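# Sort three grease guns into trays by grease content

## Task

Find out which of the three grease guns contains the most grease and which contains the least. Put the fullest gun entirely inside the blue tray and the emptiest entirely inside the red tray. Leave the middle one on the table, in neither tray and not hanging past the table edge. All three must end up lying flat on their sides. Guns may be picked up and their parts moved, but every part must be returned to its proper place on its gun.

## Robot and tools

Robot. There are two seven-joint arms, left_arm and right_arm. Each stands on a tilted plate fixed to a shared metal frame behind them. For the arm-to-arm clearance check, a plate and its half of the frame count as part of that arm. Calibrated base positions are left_arm (+0.003, +0.330, +0.169) m and right_arm (+0.002, -0.315, +0.169) m. Each wrist carries a camera: cam_left_wrist and cam_right_wrist, both 672x504 pixels. Their images can lag slightly while the arm moves.

Frame. Everything is in the scene frame. The origin is at table-top height, midway between the nominal bases. +x points out over the table, +y toward left_arm and +z up. Image left and right do not match arm names. Positions are in metres, orientations are quat_wxyz, and velocities are in m/s and rad/s. Reported hand values can be a few centimetres off, more at long reach.

Gripper. The fingers point along the gripper's +z axis and close along its x axis. end_effector_position is the point midway between the pads, and the fingertips extend 15 mm past it. The housing starts 65 mm behind that point; it is 146 mm long in the closing direction and 50 mm wide. A block on a post sticks out about 11 cm toward the gripper's -y side and turns with the hand.

The 18-number row. Both execute_actions and move use rows of exactly 18 numbers, each from -1 to 1. Both arms are always included, even if only one moves. The order is left dx, dy, dz, rx, ry, rz, left gripper position, force_limit, speed, then the same nine for the right arm. dx, dy and dz are an offset, not a pose. They are measured along scene axes from that arm's Hand target as it stood when the action or move began, and 1.0 equals 0.6 m. rx, ry and rz form one rotation vector, where 1.0 equals 180 degrees, turning about the Hand target position. Six zeros mean stay at, or return to, the current Hand target. Resending an offset moves the arm further. The gripper numbers are absolute settings. For position, +1 is fully open (108 mm), about -0.96 brings the pads together, and -1 grips until something stops the fingers. force_limit runs from about 2.5 N (-1) to 32 N (+1). speed runs from 5 mm/s (-1) to 420 mm/s (+1). A 0 is a real setting, so to leave a gripper alone, resend its last three numbers. Once the fingers have stopped, new force or speed values only apply if position also changes by at least 0.01.

Controller. Each 1/30 s step, the commanded pose is clipped to within 70 mm and 16 degrees of the measured hand. The arm may therefore stop short of a target. To close the gap, send the remaining distance as a new offset. To stop pressing on something, command the target back past the gripper. Large wrist turns can swing the elbow.

execute_actions: actions is a list of actions. Each action holds up to 15 rows, one per 1/30 s step, and its last row is held for any remaining steps. Every row is measured from the pose at the start of that action. cameras is optional: ["all"], [], or a list of names. An empty actions list returns the full state with all images.

move: target is one row or a list of up to 15 rows. Every row is an offset from the Hand targets at the start of the call, not from the previous row. speed is in m/s, from 0.002 to 1 (default 0.25); turns run at up to twice that in rad/s. It can be one value or one per target. blend, in metres, rounds corners between targets; 0 stops at each. blocking=false returns after about 0.5 s while the motion continues. Paths stop after 10 s. They do not steer around objects or the other arm, and faster moves overshoot and hit harder. The "move:" line reports how it ended: done, off_target, moving, held or fault. limits=paced means a pose was clipped, and limits=held means a check withheld steps.

Other tools. wait takes seconds, from 0 to 10. stop brakes a running move; the fingers keep going. zoom_image takes camera plus region [x0, y0, x1, y1], at most 504 pixels per side, from the newest image. clear_fault takes arm and clears a reported torque fault. finished_scene takes scene, this scene's number, and ends the scene for good.

Results. For each arm you get: end_effector_position, quat and velocities (omitted when the joints read within noise), Hand target, Tool commands, Joint positions, Joint torques (raw drive output that includes gravity; positive means toward larger joint values) and Motor temperatures. For each gripper, is_grasped is 1 only when something stopped the fingers before the requested position. width_mm is the pad gap and force_n the pad force (noisy by roughly 10 N). A MOTOR HOT line appears at 65 °C, and 80 °C triggers an over-temperature brake stop lasting 30 s or more. Fault lines report torque faults.

Avoid. Never let a gun or part fall, least of all off the table, and never release a part that is still moving. Do not slam into the table, trays or the other arm. A firm press between the arms, including a gripper closing on the other arm's fingers, can fail the task. Contact torque limits (N m) are waist 44.1, shoulder 44.3, upper arm roll, elbow and forearm roll 28.2, wrist pitch 15.2 and wrist roll 15.8. A held load counts toward them. Holding heavy loads, long stretches or pushing against a stop heats the motors. Any arm stop costs time.

Task hints. Judge the grease amount by looking: zoom in on the barrel or plunger, or compare the force and torque changes when lifting each gun. If a part is moved or removed to check, restore it. Place each gun flat on its side, fully inside its tray or clear of both trays and the table edge.

Each tool is called as name(argument=value, ...), one argument or row to a line, values as JSON.

## Session

execute_actions(
  actions=[],
)

Scene clock: 0.00 s.
left_arm: end_effector_position=(+0.3842, +0.5333, +0.1625) width_mm=0.00 is_grasped=0 force_n=0.00 end_effector_quat_wxyz=(-0.416, +0.420, +0.753, -0.287) | right_arm: end_effector_position=(+0.2601, -0.4261, +0.2339) width_mm=108.14 is_grasped=0 force_n=0.00 end_effector_quat_wxyz=(-0.033, +0.862, +0.388, +0.324)
Joint positions: left_arm=[-0.143 1.202 0.779 1.888 -0.251 1.867 0.83] | right_arm=[-0.729 0.07 -0.467 0.274 -1.858 -0.701 2.196]
Joint velocities: within noise
Joint torques (N m): no reading
Motor temperatures (°C): left_arm=[33 32 31 36 36 30 42] | right_arm=[31 31 32 34 33 32 31]
Hand target: left_arm +0.3842, +0.5333, +0.1625; -0.416, +0.420, +0.753, -0.287 | right_arm +0.2601, -0.4261, +0.2339; -0.033, +0.862, +0.388, +0.324
Tool commands: left_gripper/position=-0.964 left_gripper/force_limit=+1.0 left_gripper/speed=+1.0 right_gripper/position=+1.0 right_gripper/force_limit=+1.0 right_gripper/speed=+1.0

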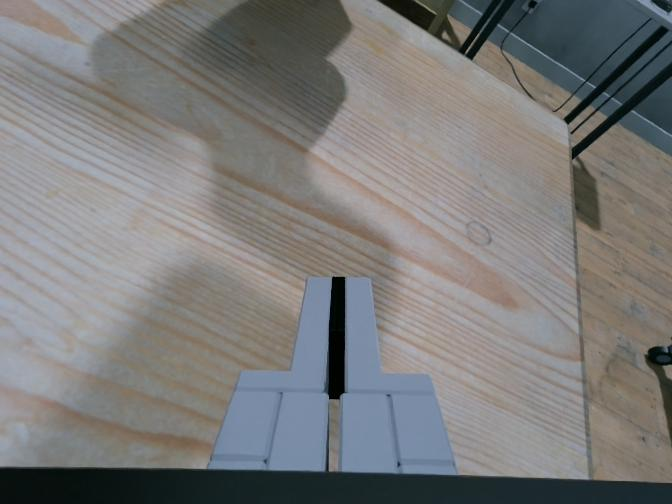

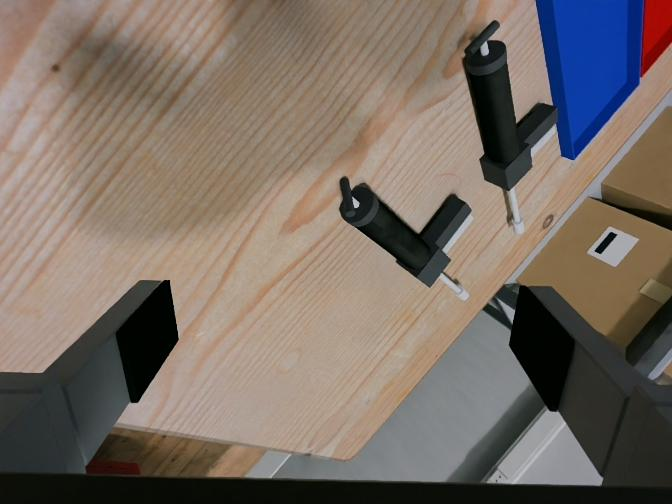

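move(
  target=[
    [0.027,-0.305,0.48,-0.0616,-0.336,-0.159,-0.964,1,1,0.233,0.46,0.443,-0.167,0.136,0.222,1,1,1],
  ],
  speed=0.35,
  cameras=["all"],
)

Scene clock: 3.60 s.
left_arm: end_effector_position=(+0.4004, +0.3503, +0.4505) width_mm=0.00 is_grasped=0 force_n=0.06 end_effector_quat_wxyz=(+0.000, +0.707, +0.707, +0.000) | right_arm: end_effector_position=(+0.3999, -0.1501, +0.4997) width_mm=108.14 is_grasped=0 force_n=0.00 end_effector_quat_wxyz=(+0.000, +0.707, +0.707, +0.001)
Joint positions: left_arm=[-1.01 -0.457 0.774 0.986 0.429 1.355 0.386] | right_arm=[0.005 0.59 0.969 1.926 -3.699 -1.63 4.799]
Joint torques (N m): left_arm=[1.59 -8.96 -15.98 16.05 2.07 -4.5 -1.38] | right_arm=[6.72 -20.81 5.3 19.16 -4.08 -3.46 -1.11]
Hand target: left_arm +0.4004, +0.3503, +0.4505; +0.000, +0.707, +0.707, +0.000 | right_arm +0.3999, -0.1501, +0.4997; +0.000, +0.707, +0.707, +0.001
Off the commanded pose: left_arm 0.000 m, 0 deg | right_arm 0.000 m, 0 deg.
move: done; limits=paced
camera_calibration:
cam_left_wrist: T_world_to_cam=[[-0.0086435, 0.999738, -0.0211932, -0.333225], [0.920322, 0.0162419, 0.390825, -0.525303], [0.391066, -0.0161265, -0.920221, 0.386726], [0, 0, 0, 1]] pos_world=[0.329332, 0.347906, 0.554112]
cam_right_wrist: T_world_to_cam=[[-0.00388033, 0.999919, -0.0121396, 0.159472], [0.924002, 0.00822707, 0.3823, -0.534549], [0.382369, -0.00973356, -0.923959, 0.425821], [0, 0, 0, 1]] pos_world=[0.331723, -0.150916, 0.599735]

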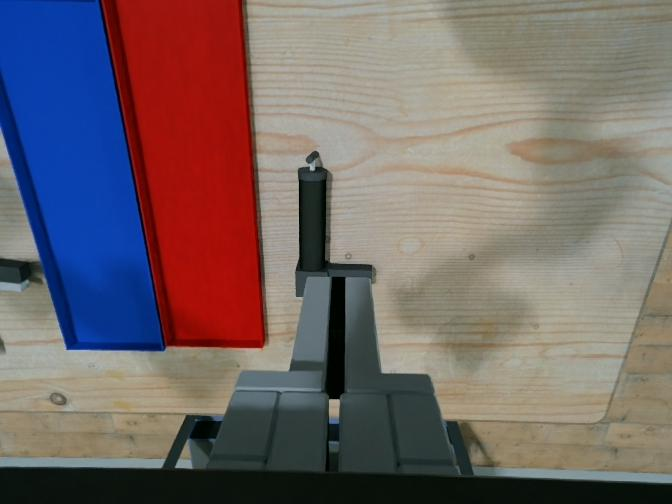

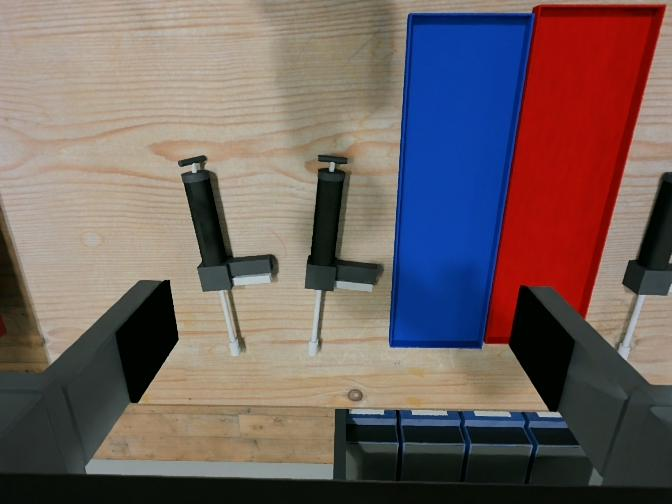

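zoom_image(
  camera="cam_right_wrist",
  region=[170, 140, 400, 370],
)

zoom_image(
  camera="cam_left_wrist",
  region=[270, 130, 400, 300],
)

Scaled by 2.191 from the camera's 672x504 image, which has a finer 960x720 frame.

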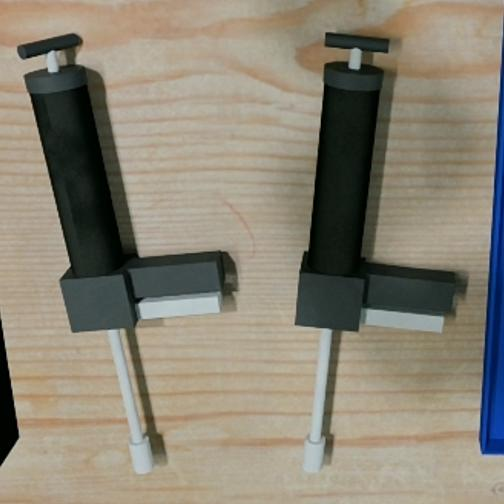

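Scaled by 2.965 from the camera's 672x504 image, which has a finer 960x720 frame.

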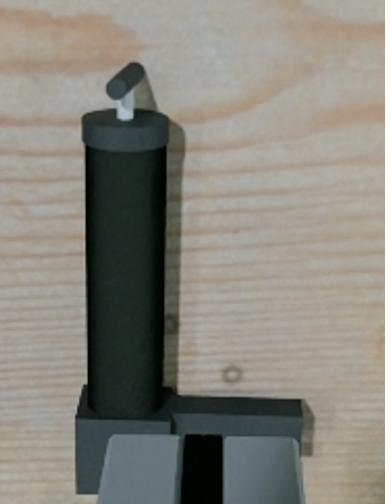

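move(
  target=[
    [0,0,0,0,0,0,-0.964,1,1,0.062,-0.018,-0.633,0,0,0,0.1,-0.5,0.2],
  ],
  speed=0.35,
  cameras=["cam_right_wrist"],
)

Scene clock: 6.70 s.
left_arm: end_effector_position=(+0.4004, +0.3503, +0.4505) width_mm=0.00 is_grasped=0 force_n=0.06 end_effector_quat_wxyz=(+0.000, +0.707, +0.707, +0.000) | right_arm: end_effector_position=(+0.4371, -0.1609, +0.1199) width_mm=58.50 is_grasped=0 force_n=0.00 end_effector_quat_wxyz=(+0.000, +0.707, +0.707, +0.001)
Joint positions: left_arm=[-1.01 -0.457 0.774 0.986 0.429 1.355 0.386] | right_arm=[0.008 1.016 0.657 1.516 -4.049 -0.872 5.008]
Joint torques (N m): left_arm=[1.63 -9.03 -15.95 16.14 2.1 -4.48 -1.44] | right_arm=[6.75 -25.21 7.45 16.15 -4.14 -3.58 -2.21]
Hand target: left_arm +0.4004, +0.3503, +0.4505; +0.000, +0.707, +0.707, +0.000 | right_arm +0.4371, -0.1609, +0.1199; +0.000, +0.707, +0.707, +0.001
Off the commanded pose: left_arm 0.000 m, 0 deg | right_arm 0.000 m, 0 deg.
move: done
camera_calibration:
cam_right_wrist: T_world_to_cam=[[-0.00385928, 0.999922, -0.0119157, 0.165647], [0.923966, 0.00812291, 0.382389, -0.42366], [0.382455, -0.00953396, -0.923925, 0.0605659], [0, 0, 0, 1]] pos_world=[0.368923, -0.161616, 0.219935]
Images, in order (width x height): cam_right_wrist 672x504.

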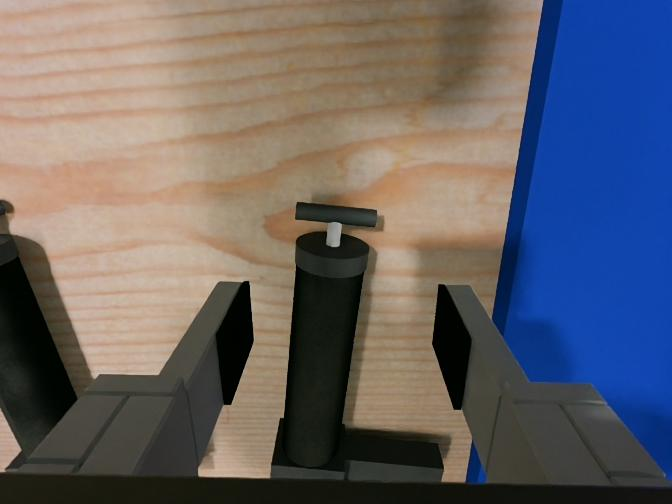

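move(
  target=[
    [0,0,0,0,0,0,-0.964,1,1,-0.015,-0.005,-0.160,0,0,0,0.1,-0.5,0.2],
    [0,0,0,0,0,0,-0.964,1,1,-0.015,-0.005,-0.160,0,0,0,-1,-0.5,-0.8],
  ],
  speed=0.2,
  cameras=["cam_right_wrist"],
)

Scene clock: 8.67 s.
left_arm: end_effector_position=(+0.4004, +0.3503, +0.4505) width_mm=0.00 is_grasped=0 force_n=0.06 end_effector_quat_wxyz=(+0.000, +0.707, +0.707, +0.000) | right_arm: end_effector_position=(+0.4281, -0.1639, +0.0239) width_mm=39.74 is_grasped=1 force_n=16.08 end_effector_quat_wxyz=(+0.000, +0.707, +0.707, +0.001)
Joint positions: left_arm=[-1.01 -0.457 0.774 0.986 0.429 1.355 0.386] | right_arm=[0.071 1.191 0.543 1.558 -4.165 -0.728 5.094]
Joint torques (N m): left_arm=[1.53 -8.94 -15.87 16.11 2 -4.49 -1.34] | right_arm=[6.66 -26.3 6.86 14.16 -3.89 -1.52 1.75]
Hand target: left_arm +0.4004, +0.3503, +0.4505; +0.000, +0.707, +0.707, +0.000 | right_arm +0.4281, -0.1639, +0.0239; +0.000, +0.707, +0.707, +0.001
Off the commanded pose: left_arm 0.000 m, 0 deg | right_arm 0.000 m, 0 deg.
move: done
camera_calibration:
cam_right_wrist: T_world_to_cam=[[-0.0042333, 0.999918, -0.0120663, 0.167722], [0.924001, 0.00852516, 0.382296, -0.378544], [0.382368, -0.00953086, -0.923961, -0.0246817], [0, 0, 0, 1]] pos_world=[0.359923, -0.164716, 0.123935]
Images, in order (width x height): cam_right_wrist 672x504.

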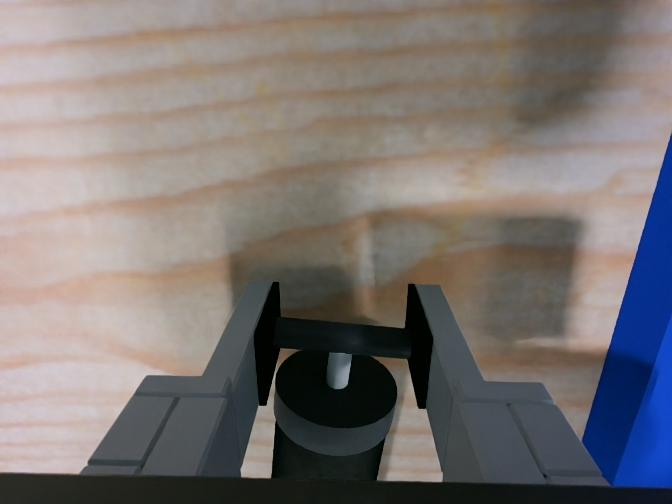

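move(
  target=[0,0,0,0,0,0,-0.964,1,1,-0.1,0,0,0,0,0,-1,-0.5,-0.8],
  speed=0.08,
  cameras=["cam_right_wrist"],
)

Scene clock: 10.10 s.
left_arm: end_effector_position=(+0.4004, +0.3503, +0.4505) width_mm=0.00 is_grasped=0 force_n=0.06 end_effector_quat_wxyz=(+0.000, +0.707, +0.707, +0.000) | right_arm: end_effector_position=(+0.3681, -0.1639, +0.0239) width_mm=39.74 is_grasped=1 force_n=16.07 end_effector_quat_wxyz=(+0.000, +0.707, +0.707, +0.001)
Joint positions: left_arm=[-1.01 -0.457 0.774 0.986 0.429 1.355 0.386] | right_arm=[0.175 1.039 0.442 1.255 -4.215 -0.552 5.337]
Joint torques (N m): left_arm=[1.37 -8.91 -15.85 16.24 2.06 -4.47 -1.38] | right_arm=[6.54 -34.81 4.79 3.44 -3.82 -1.15 2.46]
Hand target: left_arm +0.4004, +0.3503, +0.4505; +0.000, +0.707, +0.707, +0.000 | right_arm +0.3681, -0.1639, +0.0239; +0.000, +0.707, +0.707, +0.001
Off the commanded pose: left_arm 0.000 m, 0 deg | right_arm 0.000 m, 0 deg.
move: done
camera_calibration:
cam_right_wrist: T_world_to_cam=[[-0.00423273, 0.999918, -0.0120639, 0.167467], [0.92405, 0.00852251, 0.382176, -0.323105], [0.382247, -0.00953005, -0.924011, -0.00169716], [0, 0, 0, 1]] pos_world=[0.299923, -0.164716, 0.123935]
Images, in order (width x height): cam_right_wrist 672x504.

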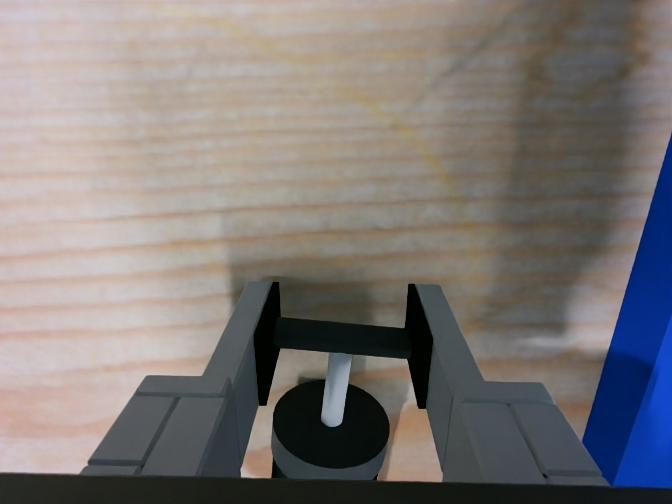

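move(
  target=[0,0,0,0,0,0,-0.964,1,1,-0.05,0,0,0,0,0,-1,-0.5,-0.8],
  speed=0.08,
  cameras=["cam_right_wrist"],
)

Scene clock: 11.30 s.
left_arm: end_effector_position=(+0.4004, +0.3503, +0.4505) width_mm=0.00 is_grasped=0 force_n=0.06 end_effector_quat_wxyz=(+0.000, +0.707, +0.707, +0.000) | right_arm: end_effector_position=(+0.3381, -0.1639, +0.0239) width_mm=39.74 is_grasped=1 force_n=16.07 end_effector_quat_wxyz=(+0.000, +0.707, +0.707, +0.001)
Joint positions: left_arm=[-1.01 -0.457 0.774 0.986 0.429 1.355 0.386] | right_arm=[0.269 0.97 0.373 1.122 -4.246 -0.457 5.47]
Joint torques (N m): left_arm=[1.23 -8.92 -15.98 16.13 1.97 -4.45 -1.41] | right_arm=[6.54 -33.26 3.58 2.84 -4.04 -1.12 2.37]
Hand target: left_arm +0.4004, +0.3503, +0.4505; +0.000, +0.707, +0.707, +0.000 | right_arm +0.3381, -0.1639, +0.0239; +0.000, +0.707, +0.707, +0.001
Off the commanded pose: left_arm 0.000 m, 0 deg | right_arm 0.000 m, 0 deg.
move: done
camera_calibration:
cam_right_wrist: T_world_to_cam=[[-0.00423273, 0.999918, -0.0120639, 0.16734], [0.92405, 0.00852251, 0.382176, -0.295383], [0.382247, -0.00953005, -0.924011, 0.00977026], [0, 0, 0, 1]] pos_world=[0.269923, -0.164716, 0.123935]
Images, in order (width x height): cam_right_wrist 672x504.

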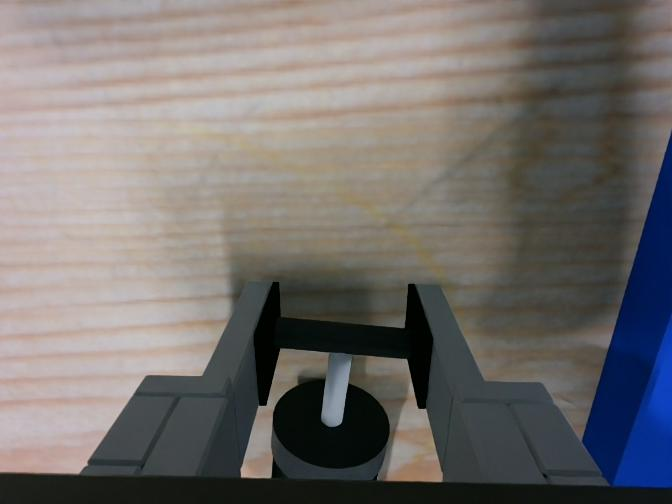

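move(
  target=[0,0,0,0,0,0,-0.964,1,1,0.045,0,0,0,0,0,-1,-0.5,-0.8],
  speed=0.08,
  cameras=["cam_right_wrist"],
)

Scene clock: 12.63 s.
left_arm: end_effector_position=(+0.4004, +0.3503, +0.4505) width_mm=0.00 is_grasped=0 force_n=0.06 end_effector_quat_wxyz=(+0.000, +0.707, +0.707, +0.000) | right_arm: end_effector_position=(+0.3651, -0.1639, +0.0239) width_mm=39.74 is_grasped=1 force_n=16.08 end_effector_quat_wxyz=(+0.000, +0.707, +0.707, +0.001)
Joint positions: left_arm=[-1.01 -0.457 0.774 0.986 0.429 1.355 0.386] | right_arm=[0.182 1.032 0.437 1.241 -4.22 -0.544 5.351]
Joint torques (N m): left_arm=[1.41 -8.84 -15.88 16.34 2.05 -4.47 -1.37] | right_arm=[-1.85 -24.08 8.97 13.68 3.55 -3.52 -2.23]
Hand target: left_arm +0.4004, +0.3503, +0.4505; +0.000, +0.707, +0.707, +0.000 | right_arm +0.3651, -0.1639, +0.0239; +0.000, +0.707, +0.707, +0.001
Off the commanded pose: left_arm 0.000 m, 0 deg | right_arm 0.000 m, 0 deg.
move: done
camera_calibration:
cam_right_wrist: T_world_to_cam=[[-0.00432603, 0.999917, -0.0121036, 0.167487], [0.924, 0.00862512, 0.382294, -0.320316], [0.382367, -0.00952995, -0.923961, -0.00059219], [0, 0, 0, 1]] pos_world=[0.296923, -0.164716, 0.123935]
Images, in order (width x height): cam_right_wrist 672x504.

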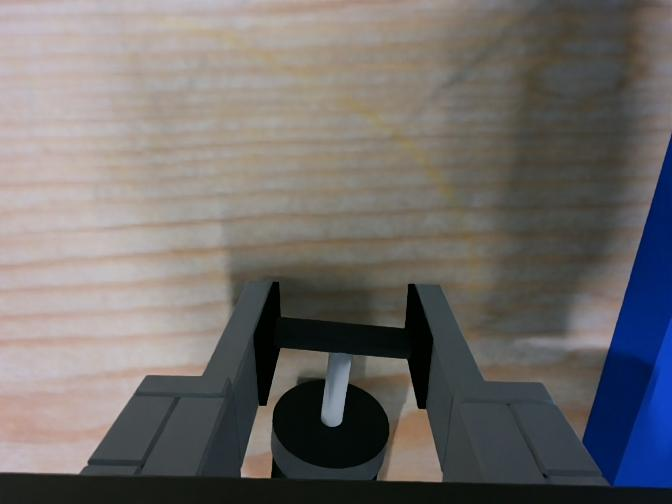

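move(
  target=[
    [0.183,-0.5,-0.2,0,0,0.5,0.1,-0.5,0.2,0,0,0,0,0,0,-1,-0.5,-0.8],
    [0.183,-0.7,-0.3,0,0,0.97,0.1,-0.5,0.2,0,0,0,0,0,0,-1,-0.5,-0.8],
  ],
  speed=0.35,
  blend=0.03,
  cameras=["cam_left_wrist"],
)

Scene clock: 18.13 s.
left_arm: end_effector_position=(+0.5102, -0.0697, +0.2705) width_mm=58.50 is_grasped=0 force_n=0.00 end_effector_quat_wxyz=(+0.000, +0.673, -0.740, +0.000) | right_arm: end_effector_position=(+0.3651, -0.1639, +0.0239) width_mm=39.74 is_grasped=1 force_n=16.08 end_effector_quat_wxyz=(+0.000, +0.707, +0.707, +0.001)
Joint positions: left_arm=[-1.173 0.988 0.773 1.897 -0.574 1.192 -2.685] | right_arm=[0.182 1.032 0.437 1.241 -4.22 -0.544 5.351]
Joint torques (N m): left_arm=[0.05 -31.06 17.29 19.43 -1.44 -1.24 -1.46] | right_arm=[-1.5 -24.06 8.94 13.92 3.59 -3.45 -2.16]
Hand target: left_arm +0.5102, -0.0697, +0.2705; +0.000, -0.673, +0.740, +0.000 | right_arm +0.3651, -0.1639, +0.0239; +0.000, +0.707, +0.707, +0.001
Off the commanded pose: left_arm 0.000 m, 0 deg | right_arm 0.000 m, 0 deg.
move: done
camera_calibration:
cam_left_wrist: T_world_to_cam=[[-0.0855645, -0.996108, -0.0211452, -0.0160406], [-0.917766, 0.070539, 0.390807, 0.392325], [-0.387795, 0.0528456, -0.92023, 0.573525], [0, 0, 0, 1]] pos_world=[0.5811, -0.0739607, 0.374112]
Images, in order (width x height): cam_left_wrist 672x504.

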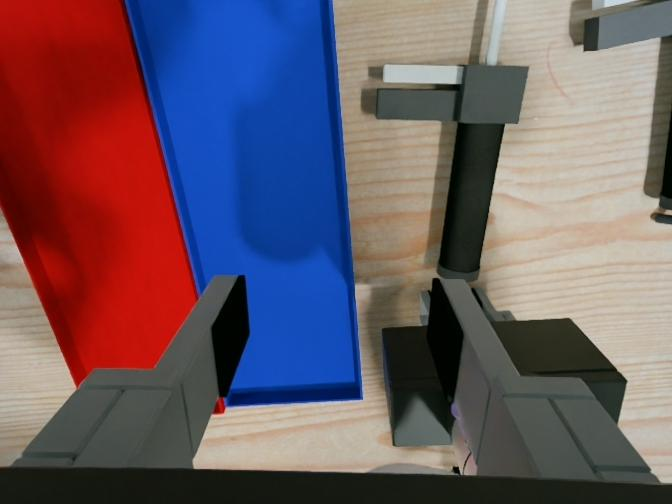

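move(
  target=[
    [-0.034,-0.176,-0.25,0,0,0,0.1,-0.5,0.2,0,0,0,0,0,0,-1,-0.5,-0.8],
    [-0.034,-0.176,-0.397,0,0,0,0.1,-0.5,0.2,0,0,0,0,0,0,-1,-0.5,-0.8],
    [-0.034,-0.176,-0.397,0,0,0,-1,-0.2,-0.8,0,0,0,0,0,0,-1,-0.5,-0.8],
  ],
  speed=0.25,
  blend=0.01,
  cameras=["all"],
)

Scene clock: 19.43 s.
left_arm: end_effector_position=(+0.5036, -0.0933, +0.2353) width_mm=58.50 is_grasped=0 force_n=0.00 end_effector_quat_wxyz=(+0.001, +0.673, -0.740, +0.000) | right_arm: end_effector_position=(+0.3651, -0.1639, +0.0239) width_mm=39.74 is_grasped=1 force_n=16.08 end_effector_quat_wxyz=(+0.000, +0.707, +0.707, +0.001)
Joint positions: left_arm=[-1.165 1.069 0.739 1.949 -0.599 1.156 -2.718] | right_arm=[0.182 1.032 0.437 1.241 -4.22 -0.544 5.351]
Joint torques (N m): left_arm=[-5.96 -41.52 17.25 14.65 1.98 -1.41 1.32] | right_arm=[-1.35 -24.09 8.84 13.85 3.51 -3.4 -2.15]
Hand target: left_arm +0.5036, -0.0933, +0.2354; -0.001, -0.673, +0.740, +0.000 (not the last commanded pose) | right_arm +0.3651, -0.1639, +0.0239; +0.000, +0.707, +0.707, +0.001
Tool commands: left_gripper/position=+0.1 left_gripper/force_limit=-0.5 left_gripper/speed=+0.2 right_gripper/position=-1.0 right_gripper/force_limit=-0.5 right_gripper/speed=-0.8
Off the commanded pose: left_arm 0.219 m, 0 deg | right_arm 0.000 m, 0 deg.
move: held (left_arm; a check stopped the path); path passed 0 of 3 targets; target 3's new numbers were not sent; limits=held
pose unreachable (left arm): on one or more control steps of this call, first in action 0 (counted from 0), this arm could not follow its commanded pose, so it was not sent that pose on those steps. It may still have moved: this result reports where it is.
cause: moving toward the commanded pose would bring a part of the arm too close to another arm (a part of this arm just beyond joint 5 (forearm roll) and a part of the right arm just beyond its joint 5 (forearm roll), 26 mm apart when this arm was first held).
camera_calibration:
cam_left_wrist: T_world_to_cam=[[-0.0854525, -0.99614, -0.0200854, -0.0411753], [-0.917645, 0.0708343, 0.391038, 0.401656], [-0.388106, 0.0518464, -0.920155, 0.539906], [0, 0, 0, 1]] pos_world=[0.574599, -0.0974596, 0.338908]
cam_right_wrist: T_world_to_cam=[[-0.00423314, 0.999918, -0.0120643, 0.167455], [0.924015, 0.00852391, 0.382262, -0.320333], [0.382333, -0.00952946, -0.923975, -0.000580235], [0, 0, 0, 1]] pos_world=[0.296923, -0.164716, 0.123935]

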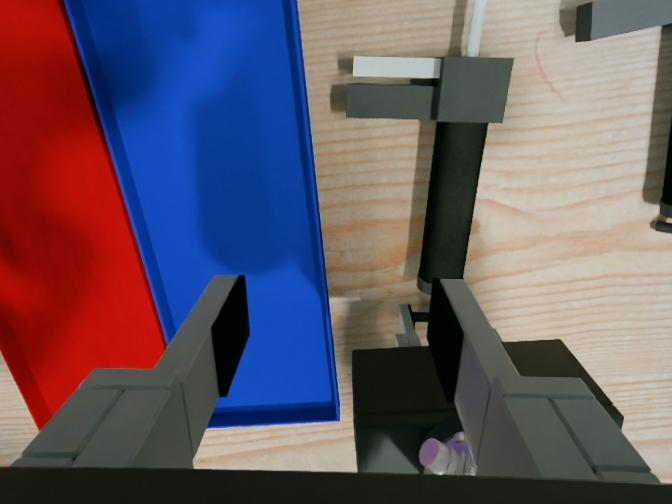

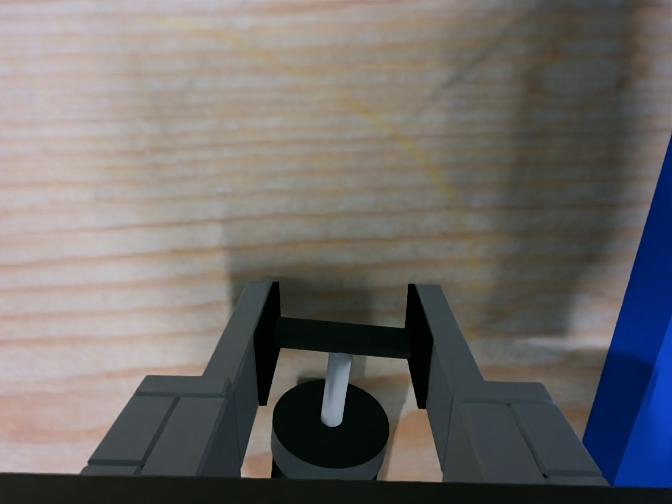

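move(
  target=[
    [-0.02,0.3,0.1,0,0,-0.5,0.1,-0.5,0.2,0,0,0,0,0,0,0.1,-0.5,-0.3],
    [-0.089,0.65,0.274,0,0,-0.97,0.1,-0.5,0.2,0,0,0.21,0,0,0,0.1,-0.5,-0.3],
    [-0.089,0.65,0.274,0,0,-0.97,0.1,-0.5,0.2,0.225,-0.019,0.21,0,0,-0.028,0.1,-0.5,-0.3],
  ],
  speed=0.3,
  blend=0.02,
  cameras=["all"],
)

Scene clock: 27.30 s.
left_arm: end_effector_position=(+0.4502, +0.2967, +0.3998) width_mm=58.50 is_grasped=0 force_n=0.00 end_effector_quat_wxyz=(+0.000, +0.707, +0.707, +0.001) | right_arm: end_effector_position=(+0.5001, -0.1753, +0.1499) width_mm=58.50 is_grasped=0 force_n=0.00 end_effector_quat_wxyz=(+0.000, +0.737, +0.675, +0.001)
Joint positions: left_arm=[-0.983 -0.122 0.781 1.032 0.213 1.128 0.479] | right_arm=[0.003 1.127 0.683 1.869 -3.987 -1.057 4.856]
Joint torques (N m): left_arm=[0.91 -16.36 -2.78 21.44 1.15 -1.2 1.45] | right_arm=[7.2 -28.73 11.4 17.25 4.03 -3.52 -2.07]
Hand target: left_arm +0.4502, +0.2967, +0.3998; +0.000, +0.707, +0.707, +0.001 | right_arm +0.5001, -0.1753, +0.1499; +0.000, +0.737, +0.675, +0.001
Off the commanded pose: left_arm 0.000 m, 0 deg | right_arm 0.000 m, 0 deg.
move: done; blend cut to 0 m at target 1
camera_calibration:
cam_left_wrist: T_world_to_cam=[[-0.00870365, 0.999762, -0.0200273, -0.280656], [0.920231, 0.0158449, 0.391055, -0.55037], [0.391279, -0.0150261, -0.92015, 0.319191], [0, 0, 0, 1]] pos_world=[0.379132, 0.294105, 0.503308]
cam_right_wrist: T_world_to_cam=[[0.0836079, 0.996425, -0.0120878, 0.136403], [0.921186, -0.0726572, 0.38228, -0.505945], [0.380035, -0.0430968, -0.923967, 0.0593889], [0, 0, 0, 1]] pos_world=[0.432095, -0.170117, 0.249935]

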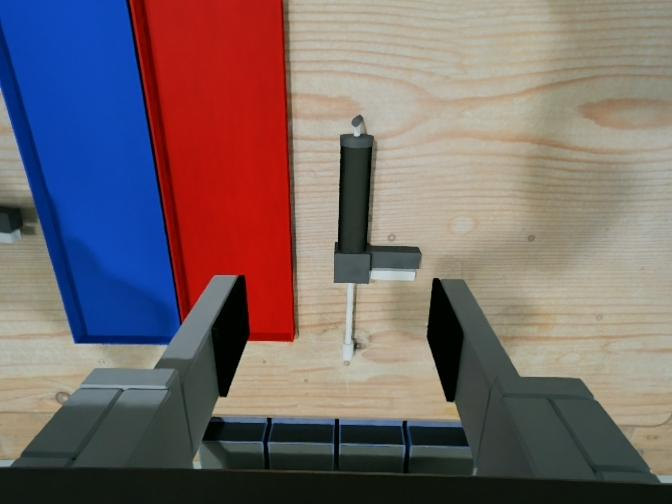

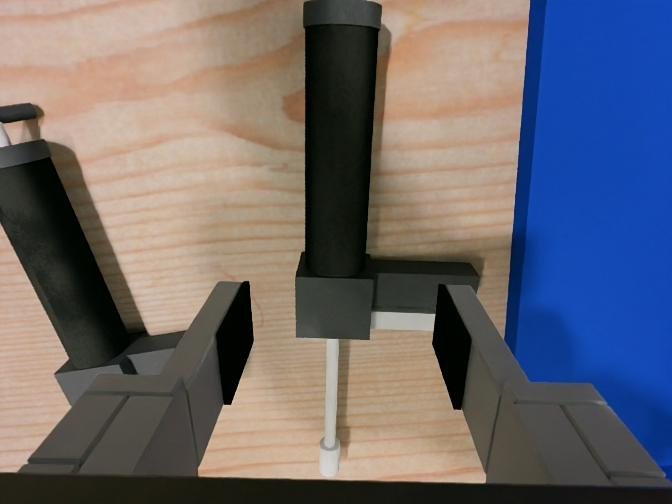

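move(
  target=[
    [0,0,0,0,0,0,0.1,-0.5,0.2,0,-0.006,-0.208,0,0,0,0.1,-0.5,-0.3],
    [0,0,0,0,0,0,0.1,-0.5,0.2,0,-0.006,-0.208,0,0,0,-1,0.2,-0.8],
    [0,0,0,0,0,0,0.1,-0.5,0.2,0,-0.006,0,0,0,0,-1,0.2,-0.8],
  ],
  speed=0.2,
  cameras=["cam_right_wrist"],
)

wait(
  seconds=0.5,
)

Scene clock: 30.80 s.
left_arm: end_effector_position=(+0.4502, +0.2967, +0.3998) width_mm=58.50 is_grasped=0 force_n=0.00 end_effector_quat_wxyz=(+0.000, +0.707, +0.707, +0.001) | right_arm: end_effector_position=(+0.5001, -0.1789, +0.1499) width_mm=35.56 is_grasped=1 force_n=24.47 end_effector_quat_wxyz=(+0.000, +0.737, +0.675, +0.001)
Joint positions: left_arm=[-0.983 -0.122 0.781 1.032 0.213 1.128 0.479] | right_arm=[-0.006 1.122 0.683 1.86 -3.987 -1.053 4.853]
Joint torques (N m): left_arm=[0.53 -16.37 -2.83 21.59 -0.88 -1.27 1.34] | right_arm=[-0.64 -43.35 12.28 9.77 3.99 -3.81 -2.12]
Motor temperatures (°C): left_arm=[33 33 32 41 36 30 42] | right_arm=[31 32 34 35 33 32 31]
Hand target: left_arm +0.4502, +0.2967, +0.3998; +0.000, +0.707, +0.707, +0.001 | right_arm +0.5001, -0.1789, +0.1499; +0.000, +0.737, +0.675, +0.001
Off the commanded pose: left_arm 0.000 m, 0 deg | right_arm 0.000 m, 0 deg.
move: done
camera_calibration:
cam_right_wrist: T_world_to_cam=[[0.0836019, 0.996426, -0.0120976, 0.139994], [0.921236, -0.0726535, 0.38216, -0.506159], [0.379915, -0.043094, -0.924017, 0.0592062], [0, 0, 0, 1]] pos_world=[0.432095, -0.173717, 0.249835]
Images, in order (width x height): cam_right_wrist 672x504.

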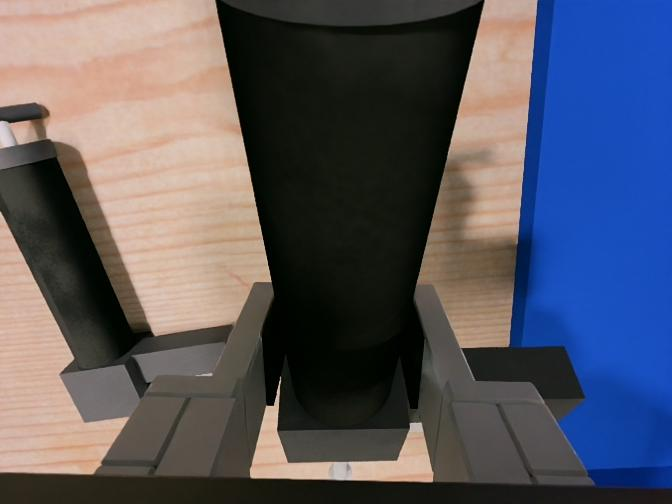

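Scene clock: 31.30 s.
left_arm: end_effector_position=(+0.4502, +0.2967, +0.3998) width_mm=58.50 is_grasped=0 force_n=0.00 end_effector_quat_wxyz=(+0.000, +0.707, +0.707, +0.001) | right_arm: end_effector_position=(+0.5001, -0.1789, +0.1499) width_mm=35.56 is_grasped=1 force_n=24.48 end_effector_quat_wxyz=(+0.000, +0.737, +0.675, +0.001)
Joint positions: left_arm=[-0.983 -0.122 0.781 1.032 0.213 1.128 0.479] | right_arm=[-0.006 1.122 0.683 1.86 -3.987 -1.053 4.853]
Joint torques (N m): left_arm=[0.45 -16.36 -2.9 21.46 -0.86 -1.22 1.32] | right_arm=[-0.79 -43.29 12.33 9.79 3.98 -3.81 -2.09]
Hand target: left_arm +0.4502, +0.2967, +0.3998; +0.000, +0.707, +0.707, +0.001 | right_arm +0.5001, -0.1789, +0.1499; +0.000, +0.737, +0.675, +0.001
Tool commands: left_gripper/position=+0.1 left_gripper/force_limit=-0.5 left_gripper/speed=+0.2 right_gripper/position=-1.0 right_gripper/force_limit=+0.2 right_gripper/speed=-0.8
Off the commanded pose: left_arm 0.000 m, 0 deg | right_arm 0.000 m, 0 deg.
wait: 0.50 s; at rest by 0.17 s

move(
  target=[
    [0,0,0,0,0,0,0.1,-0.5,0.2,0,0,-0.207,0,0,0,-1,0.2,-0.8],
    [0,0,0,0,0,0,0.1,-0.5,0.2,0,0,-0.207,0,0,0,0.2,0.2,-0.5],
    [0,0,0,0,0,0,0.1,-0.5,0.2,0,0,0,0,0,0,0.2,0.2,-0.5],
    [0,0,0,0,0,0,0.1,-0.5,0.2,0,0,0.05,0,0,0.5,0.2,0.2,-0.5],
    [0,0,0,0,0,0,0.1,-0.5,0.2,0,0,0,0,0,0.99,0.2,0.2,-0.5],
  ],
  speed=[0.2,0.2,0.3,0.6,0.6],
  blend=[0,0,0.02,0.02,0],
  cameras=["cam_right_wrist"],
)

Scene clock: 37.47 s.
left_arm: end_effector_position=(+0.4502, +0.2967, +0.3998) width_mm=58.50 is_grasped=0 force_n=0.00 end_effector_quat_wxyz=(+0.000, +0.707, +0.707, +0.001) | right_arm: end_effector_position=(+0.5001, -0.1789, +0.1499) width_mm=64.00 is_grasped=0 force_n=0.00 end_effector_quat_wxyz=(-0.001, -0.664, +0.748, +0.000)
Joint positions: left_arm=[-0.983 -0.122 0.781 1.032 0.213 1.128 0.479] | right_arm=[-0.191 1.332 1.113 1.814 -4.423 -1.282 1.926]
Joint torques (N m): left_arm=[-0.17 -16.3 -3.97 21.48 -0.81 -1.42 1.23] | right_arm=[7.24 -27 16.07 11.03 3.86 -3.4 -2.12]
Hand target: left_arm +0.4502, +0.2967, +0.3998; +0.000, +0.707, +0.707, +0.001 | right_arm +0.5001, -0.1789, +0.1499; -0.001, -0.664, +0.748, +0.000
Off the commanded pose: left_arm 0.000 m, 0 deg | right_arm 0.000 m, 0 deg.
move: done
camera_calibration:
cam_right_wrist: T_world_to_cam=[[-0.114823, -0.993313, -0.0120689, -0.116812], [-0.918471, 0.101528, 0.382234, 0.444993], [-0.378453, 0.0549743, -0.923987, 0.456106], [0, 0, 0, 1]] pos_world=[0.567915, -0.186284, 0.249935]
Images, in order (width x height): cam_right_wrist 672x504.

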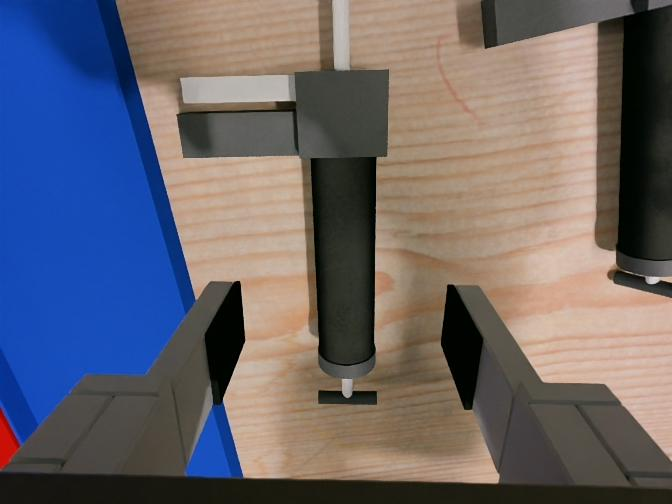

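move(
  target=[
    [0,0,0,0,0,0,0.1,-0.5,0.2,0,0,-0.208,0,0,0,0.2,0.2,-0.5],
    [0,0,0,0,0,0,0.1,-0.5,0.2,0,0,-0.208,0,0,0,-1,0.4,-0.8],
    [0,0,0,0,0,0,0.1,-0.5,0.2,0,0,0,0,0,0,-1,0.4,-0.8],
    [0,0,0,0,0,0,0.1,-0.5,0.2,-0.083,0.13,0.167,0,0,-0.472,-1,0.4,-0.8],
  ],
  speed=[0.2,0.2,0.2,0.25],
  blend=[0,0,0.02,0],
  cameras=["all"],
)

Scene clock: 44.47 s.
left_arm: end_effector_position=(+0.4502, +0.2967, +0.3998) width_mm=58.50 is_grasped=0 force_n=0.00 end_effector_quat_wxyz=(+0.000, +0.707, +0.707, +0.001) | right_arm: end_effector_position=(+0.4503, -0.1009, +0.2501) width_mm=35.46 is_grasped=1 force_n=28.13 end_effector_quat_wxyz=(-0.001, +0.016, +1.000, +0.000)
Joint positions: left_arm=[-0.983 -0.122 0.781 1.032 0.213 1.128 0.479] | right_arm=[-0.001 1.067 1.036 1.75 -4.141 -1.295 3.523]
Joint torques (N m): left_arm=[-0.76 -16.02 -5.09 21.45 -0.69 -1.49 1.39] | right_arm=[7.27 -40.05 11.64 7.19 3.63 -1.74 2.4]
Hand target: left_arm +0.4502, +0.2967, +0.3998; +0.000, +0.707, +0.707, +0.001 | right_arm +0.4503, -0.1009, +0.2501; -0.001, +0.016, +1.000, +0.000
Off the commanded pose: left_arm 0.000 m, 0 deg | right_arm 0.000 m, 0 deg.
move: done
camera_calibration:
cam_left_wrist: T_world_to_cam=[[-0.00866434, 0.99976, -0.0201192, -0.280624], [0.920232, 0.0158447, 0.391053, -0.55037], [0.391278, -0.0151261, -0.920148, 0.319221], [0, 0, 0, 1]] pos_world=[0.379132, 0.294106, 0.503308]
cam_right_wrist: T_world_to_cam=[[-0.999559, 0.0271282, -0.0120454, 0.457523], [0.0204671, 0.923842, 0.382228, 0.0131906], [0.0214972, 0.381813, -0.92399, 0.37843], [0, 0, 0, 1]] pos_world=[0.448916, -0.169087, 0.350135]

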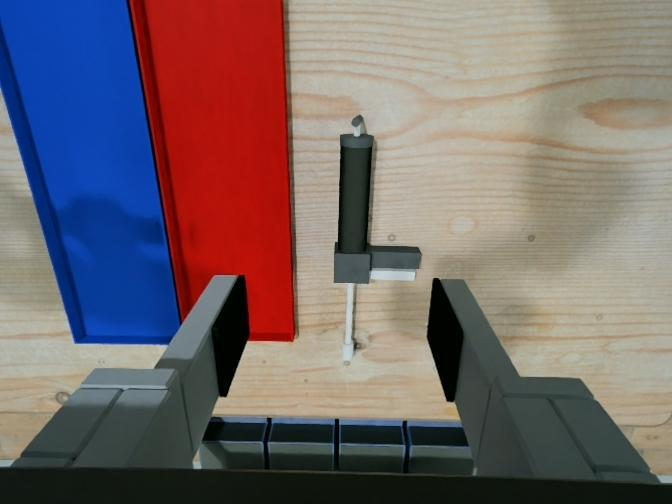

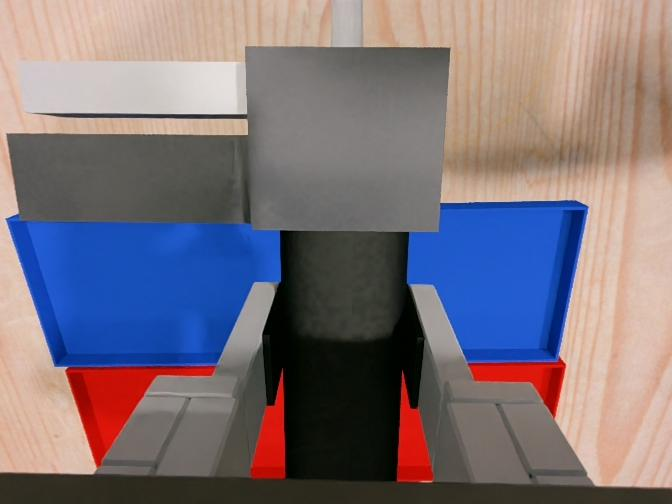

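move(
  target=[0,-0.328,-0.083,0,0,-0.5,0.1,-0.5,0.2,0,0,0,0,0,0,-1,0.4,-0.8],
  speed=0.3,
  cameras=["cam_left_wrist"],
)

Scene clock: 47.87 s.
left_arm: end_effector_position=(+0.4502, +0.0999, +0.3500) width_mm=58.50 is_grasped=0 force_n=0.00 end_effector_quat_wxyz=(+0.000, +1.000, +0.000, +0.001) | right_arm: end_effector_position=(+0.4503, -0.1009, +0.2501) width_mm=35.46 is_grasped=1 force_n=28.13 end_effector_quat_wxyz=(-0.001, +0.016, +1.000, +0.000)
Joint positions: left_arm=[-1.089 0.252 0.59 1.189 -0.046 1.011 1.861] | right_arm=[-0.001 1.067 1.036 1.75 -4.141 -1.295 3.523]
Joint torques (N m): left_arm=[0.67 -17.95 -2.19 21.57 -1.63 -1.18 1.44] | right_arm=[7.21 -40.08 11.52 7.22 2.75 -1.79 2.22]
Hand target: left_arm +0.4502, +0.0999, +0.3500; +0.000, +1.000, +0.000, +0.000 | right_arm +0.4503, -0.1009, +0.2501; -0.001, +0.016, +1.000, +0.000
Off the commanded pose: left_arm 0.000 m, 0 deg | right_arm 0.000 m, 0 deg.
move: done
camera_calibration:
cam_left_wrist: T_world_to_cam=[[0.999762, 0.00870365, -0.0200273, -0.440004], [0.0158449, -0.920231, 0.391055, -0.0271105], [-0.0150261, -0.391279, -0.92015, 0.490918], [0, 0, 0, 1]] pos_world=[0.447705, 0.170968, 0.453508]
Images, in order (width x height): cam_left_wrist 672x504.

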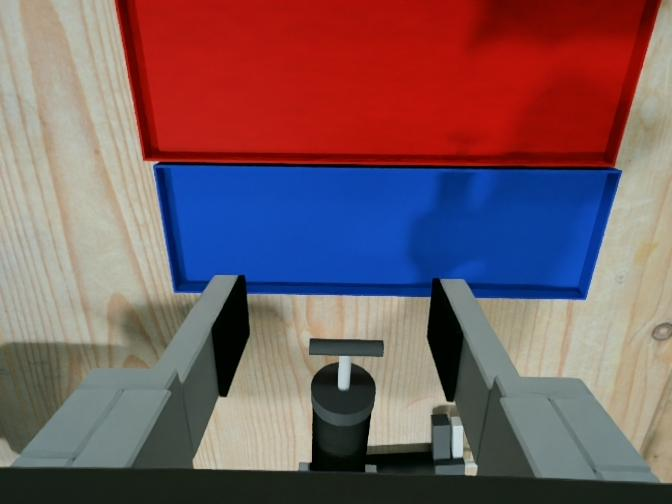

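move(
  target=[
    [0.003,-0.1,-0.03,0,0,0,0.1,-0.5,0.2,0,0,0,0,0,0,-1,0.4,-0.8],
    [0.003,-0.1,-0.138,0,0,0,0.1,-0.5,0.2,0,0,0,0,0,0,-1,0.4,-0.8],
    [0.003,-0.1,-0.138,0,0,0,-1,-0.5,-0.8,0,0,0,0,0,0,-1,0.4,-0.8],
  ],
  speed=0.15,
  blend=0.01,
  cameras=["cam_left_wrist"],
)

Scene clock: 49.00 s.
left_arm: end_effector_position=(+0.4502, +0.0855, +0.3456) width_mm=58.50 is_grasped=0 force_n=0.00 end_effector_quat_wxyz=(+0.000, +1.000, +0.000, +0.000) | right_arm: end_effector_position=(+0.4503, -0.1009, +0.2501) width_mm=35.46 is_grasped=1 force_n=28.13 end_effector_quat_wxyz=(-0.001, +0.016, +1.000, +0.000)
Joint positions: left_arm=[-1.093 0.285 0.577 1.214 -0.065 1.008 1.851] | right_arm=[-0.001 1.067 1.036 1.75 -4.141 -1.295 3.523]
Joint torques (N m): left_arm=[0.7 -27.35 5.06 17.13 2.05 -1.27 1.37] | right_arm=[7.1 -39.91 11.61 7.28 2.65 -1.77 2.24]
Hand target: left_arm +0.4502, +0.0855, +0.3456; +0.000, +1.000, +0.000, +0.000 (not the last commanded pose) | right_arm +0.4503, -0.1009, +0.2501; -0.001, +0.016, +1.000, +0.000
Tool commands: left_gripper/position=+0.1 left_gripper/force_limit=-0.5 left_gripper/speed=+0.2 right_gripper/position=-1.0 right_gripper/force_limit=+0.4 right_gripper/speed=-0.8
Off the commanded pose: left_arm 0.091 m, 0 deg | right_arm 0.000 m, 0 deg.
move: held (left_arm; a check stopped the path); path passed 0 of 3 targets; target 3's new numbers were not sent; limits=held
pose unreachable (left arm): on one or more control steps of this call, first in action 0 (counted from 0), this arm could not follow its commanded pose, so it was not sent that pose on those steps. It may still have moved: this result reports where it is.
cause: moving toward the commanded pose would bring a part of the arm too close to another arm (this arm's gripper and a part of the right arm just beyond its joint 5 (forearm roll), where that arm would come to rest).
camera_calibration:
cam_left_wrist: T_world_to_cam=[[0.999763, 0.0083471, -0.0200932, -0.439883], [0.015544, -0.920199, 0.391142, -0.0385497], [-0.0152249, -0.391362, -0.920111, 0.48132], [0, 0, 0, 1]] pos_world=[0.447706, 0.156569, 0.449108]
Images, in order (width x height): cam_left_wrist 672x504.

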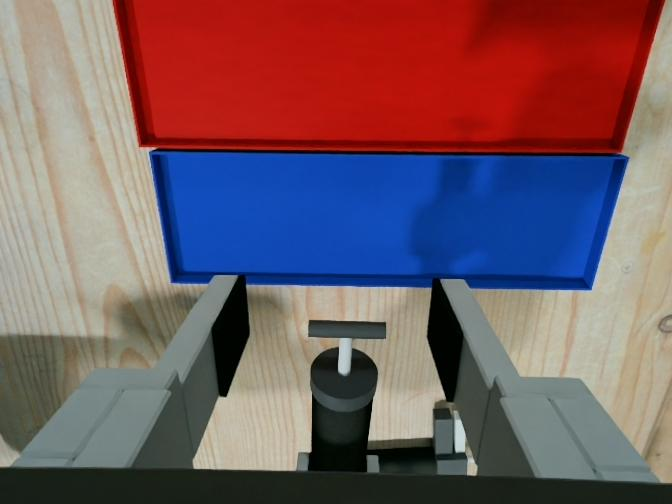

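move(
  target=[
    [0.003,0.026,-0.026,-0.25,0,0,0.1,-0.5,0.2,0,0,0,0,0,0,-1,0.4,-0.8],
    [0.003,-0.079,-0.131,-0.25,0,0,0.1,-0.5,0.2,0,0,0,0,0,0,-1,0.4,-0.8],
    [0.003,-0.079,-0.131,-0.25,0,0,-1,-0.5,-0.8,0,0,0,0,0,0,-1,0.4,-0.8],
  ],
  speed=0.2,
  cameras=["cam_left_wrist"],
)

Scene clock: 53.87 s.
left_arm: end_effector_position=(+0.4521, +0.0382, +0.2670) width_mm=39.55 is_grasped=1 force_n=13.90 end_effector_quat_wxyz=(+0.383, +0.924, +0.000, +0.001) | right_arm: end_effector_position=(+0.4502, -0.1009, +0.2501) width_mm=35.46 is_grasped=1 force_n=29.20 end_effector_quat_wxyz=(-0.001, +0.016, +1.000, +0.000)
Joint positions: left_arm=[-0.798 0.388 0.407 1.002 -1.301 0.778 2.962] | right_arm=[-0.001 1.067 1.036 1.75 -4.141 -1.295 3.523]
Joint torques (N m): left_arm=[-1.89 -21.38 -5.79 13.8 -0.79 0.8 1.28] | right_arm=[5.23 -40.02 11.65 13.05 2.43 -1.74 1.98]
Hand target: left_arm +0.4520, +0.0381, +0.2670; +0.383, +0.924, +0.000, +0.000 | right_arm +0.4503, -0.1009, +0.2501; -0.001, +0.016, +1.000, +0.000
Off the commanded pose: left_arm 0.000 m, 0 deg | right_arm 0.000 m, 0 deg.
move: done
camera_calibration:
cam_left_wrist: T_world_to_cam=[[0.999769, -0.00806311, -0.0199075, -0.442424], [0.0154456, -0.374164, 0.927234, -0.215366], [-0.0149251, -0.927327, -0.373953, 0.265126], [0, 0, 0, 1]] pos_world=[0.449606, 0.161709, 0.290032]
Images, in order (width x height): cam_left_wrist 672x504.

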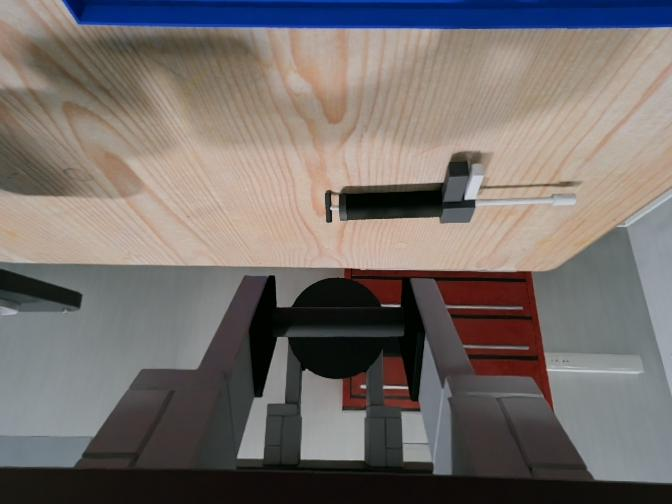

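move(
  target=[0,0.025,0.004,0,0,0,-1,-0.5,-0.8,0,0,0,0,0,0,-1,0.4,-0.8],
  speed=0.05,
  cameras=["cam_left_wrist"],
)

move(
  target=[0,0.01,0.0016,0,0,0,-1,-0.5,-0.8,0,0,0,0,0,0,-1,0.4,-0.8],
  speed=0.05,
  cameras=["cam_left_wrist"],
)

Scene clock: 54.90 s.
left_arm: end_effector_position=(+0.4518, +0.0529, +0.2694) width_mm=39.55 is_grasped=1 force_n=13.82 end_effector_quat_wxyz=(+0.383, +0.924, +0.000, +0.000) | right_arm: end_effector_position=(+0.4503, -0.1008, +0.2501) width_mm=35.46 is_grasped=1 force_n=30.48 end_effector_quat_wxyz=(-0.001, +0.016, +1.000, +0.001)
Joint positions: left_arm=[-0.785 0.365 0.423 0.981 -1.28 0.795 2.971] | right_arm=[-0.001 1.067 1.036 1.75 -4.141 -1.294 3.523]
Joint torques (N m): left_arm=[4.89 -28.12 12.16 10.63 2.73 -0.97 1.41] | right_arm=[1.24 -40.9 9.02 18.23 0.84 -5.15 1.32]
Hand target: left_arm +0.4520, +0.0531, +0.2694; +0.383, +0.924, +0.000, +0.000 | right_arm +0.4503, -0.1009, +0.2501; -0.001, +0.016, +1.000, +0.000
Off the commanded pose: left_arm 0.000 m, 0 deg | right_arm 0.000 m, 0 deg.
move: done
camera_calibration:
cam_left_wrist: T_world_to_cam=[[0.999754, -0.00899832, -0.0202751, -0.441781], [0.0154415, -0.373886, 0.927346, -0.212205], [-0.0159251, -0.927431, -0.373655, 0.279943], [0, 0, 0, 1]] pos_world=[0.449407, 0.176312, 0.292433]
Images, in order (width x height): cam_left_wrist 672x504.

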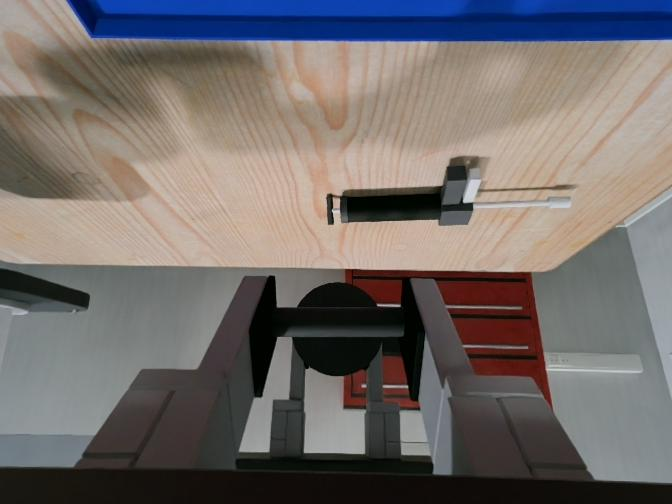

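Scene clock: 55.60 s.
left_arm: end_effector_position=(+0.4520, +0.0591, +0.2704) width_mm=39.55 is_grasped=1 force_n=13.80 end_effector_quat_wxyz=(+0.383, +0.924, +0.000, +0.000) | right_arm: end_effector_position=(+0.4503, -0.1009, +0.2501) width_mm=35.46 is_grasped=1 force_n=30.67 end_effector_quat_wxyz=(-0.001, +0.016, +1.000, +0.000)
Joint positions: left_arm=[-0.779 0.356 0.43 0.973 -1.271 0.801 2.975] | right_arm=[-0.001 1.067 1.035 1.75 -4.141 -1.295 3.523]
Joint torques (N m): left_arm=[7.06 -28.38 17.4 10.69 2.9 -2.76 1.39] | right_arm=[-3.21 -40.17 3.45 16.91 0.68 -8.96 -0.28]
Hand target: left_arm +0.4520, +0.0591, +0.2704; +0.383, +0.924, +0.000, +0.000 | right_arm +0.4503, -0.1009, +0.2501; -0.001, +0.016, +1.000, +0.000
Off the commanded pose: left_arm 0.000 m, 0 deg | right_arm 0.000 m, 0 deg.
move: done
camera_calibration:
cam_left_wrist: T_world_to_cam=[[0.999762, -0.00839999, -0.0201472, -0.441955], [0.0155431, -0.374085, 0.927264, -0.210672], [-0.0153258, -0.927356, -0.373865, 0.285901], [0, 0, 0, 1]] pos_world=[0.449506, 0.18261, 0.293333]
Images, in order (width x height): cam_left_wrist 672x504.

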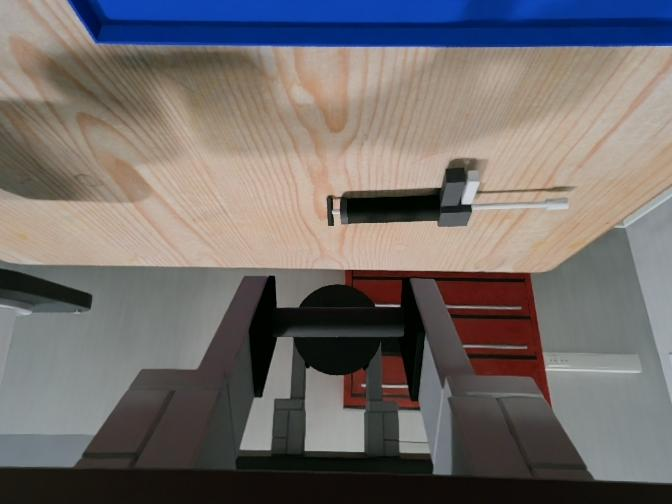

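move(
  target=[0,-0.0345,-0.0056,0,0,0,-1,-0.5,-0.8,0,0,0,0,0,0,-1,0.4,-0.8],
  speed=0.05,
  cameras=["cam_left_wrist"],
)

Scene clock: 56.77 s.
left_arm: end_effector_position=(+0.4520, +0.0385, +0.2670) width_mm=39.55 is_grasped=1 force_n=13.78 end_effector_quat_wxyz=(+0.383, +0.924, +0.000, +0.000) | right_arm: end_effector_position=(+0.4503, -0.1010, +0.2502) width_mm=35.46 is_grasped=1 force_n=30.23 end_effector_quat_wxyz=(-0.001, +0.016, +1.000, +0.000)
Joint positions: left_arm=[-0.798 0.388 0.407 1.002 -1.301 0.779 2.962] | right_arm=[-0.001 1.067 1.035 1.75 -4.141 -1.295 3.523]
Joint torques (N m): left_arm=[-6.13 -20.09 -4.01 17.83 -1.88 -1.62 -1.55] | right_arm=[7.91 -35.04 16.68 14.28 -4.21 -0.96 -1.53]
Hand target: left_arm +0.4520, +0.0384, +0.2670; +0.383, +0.924, +0.000, +0.000 | right_arm +0.4503, -0.1009, +0.2501; -0.001, +0.016, +1.000, +0.000
Off the commanded pose: left_arm 0.000 m, 0 deg | right_arm 0.000 m, 0 deg.
move: done
camera_calibration:
cam_left_wrist: T_world_to_cam=[[0.999763, -0.00830645, -0.0201118, -0.442221], [0.0155454, -0.374083, 0.927265, -0.21532], [-0.0152258, -0.927358, -0.373866, 0.265518], [0, 0, 0, 1]] pos_world=[0.449506, 0.16201, 0.290033]
Images, in order (width x height): cam_left_wrist 672x504.

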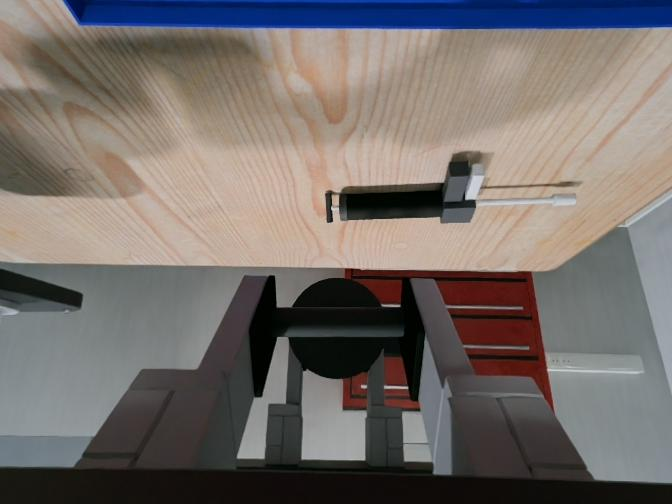

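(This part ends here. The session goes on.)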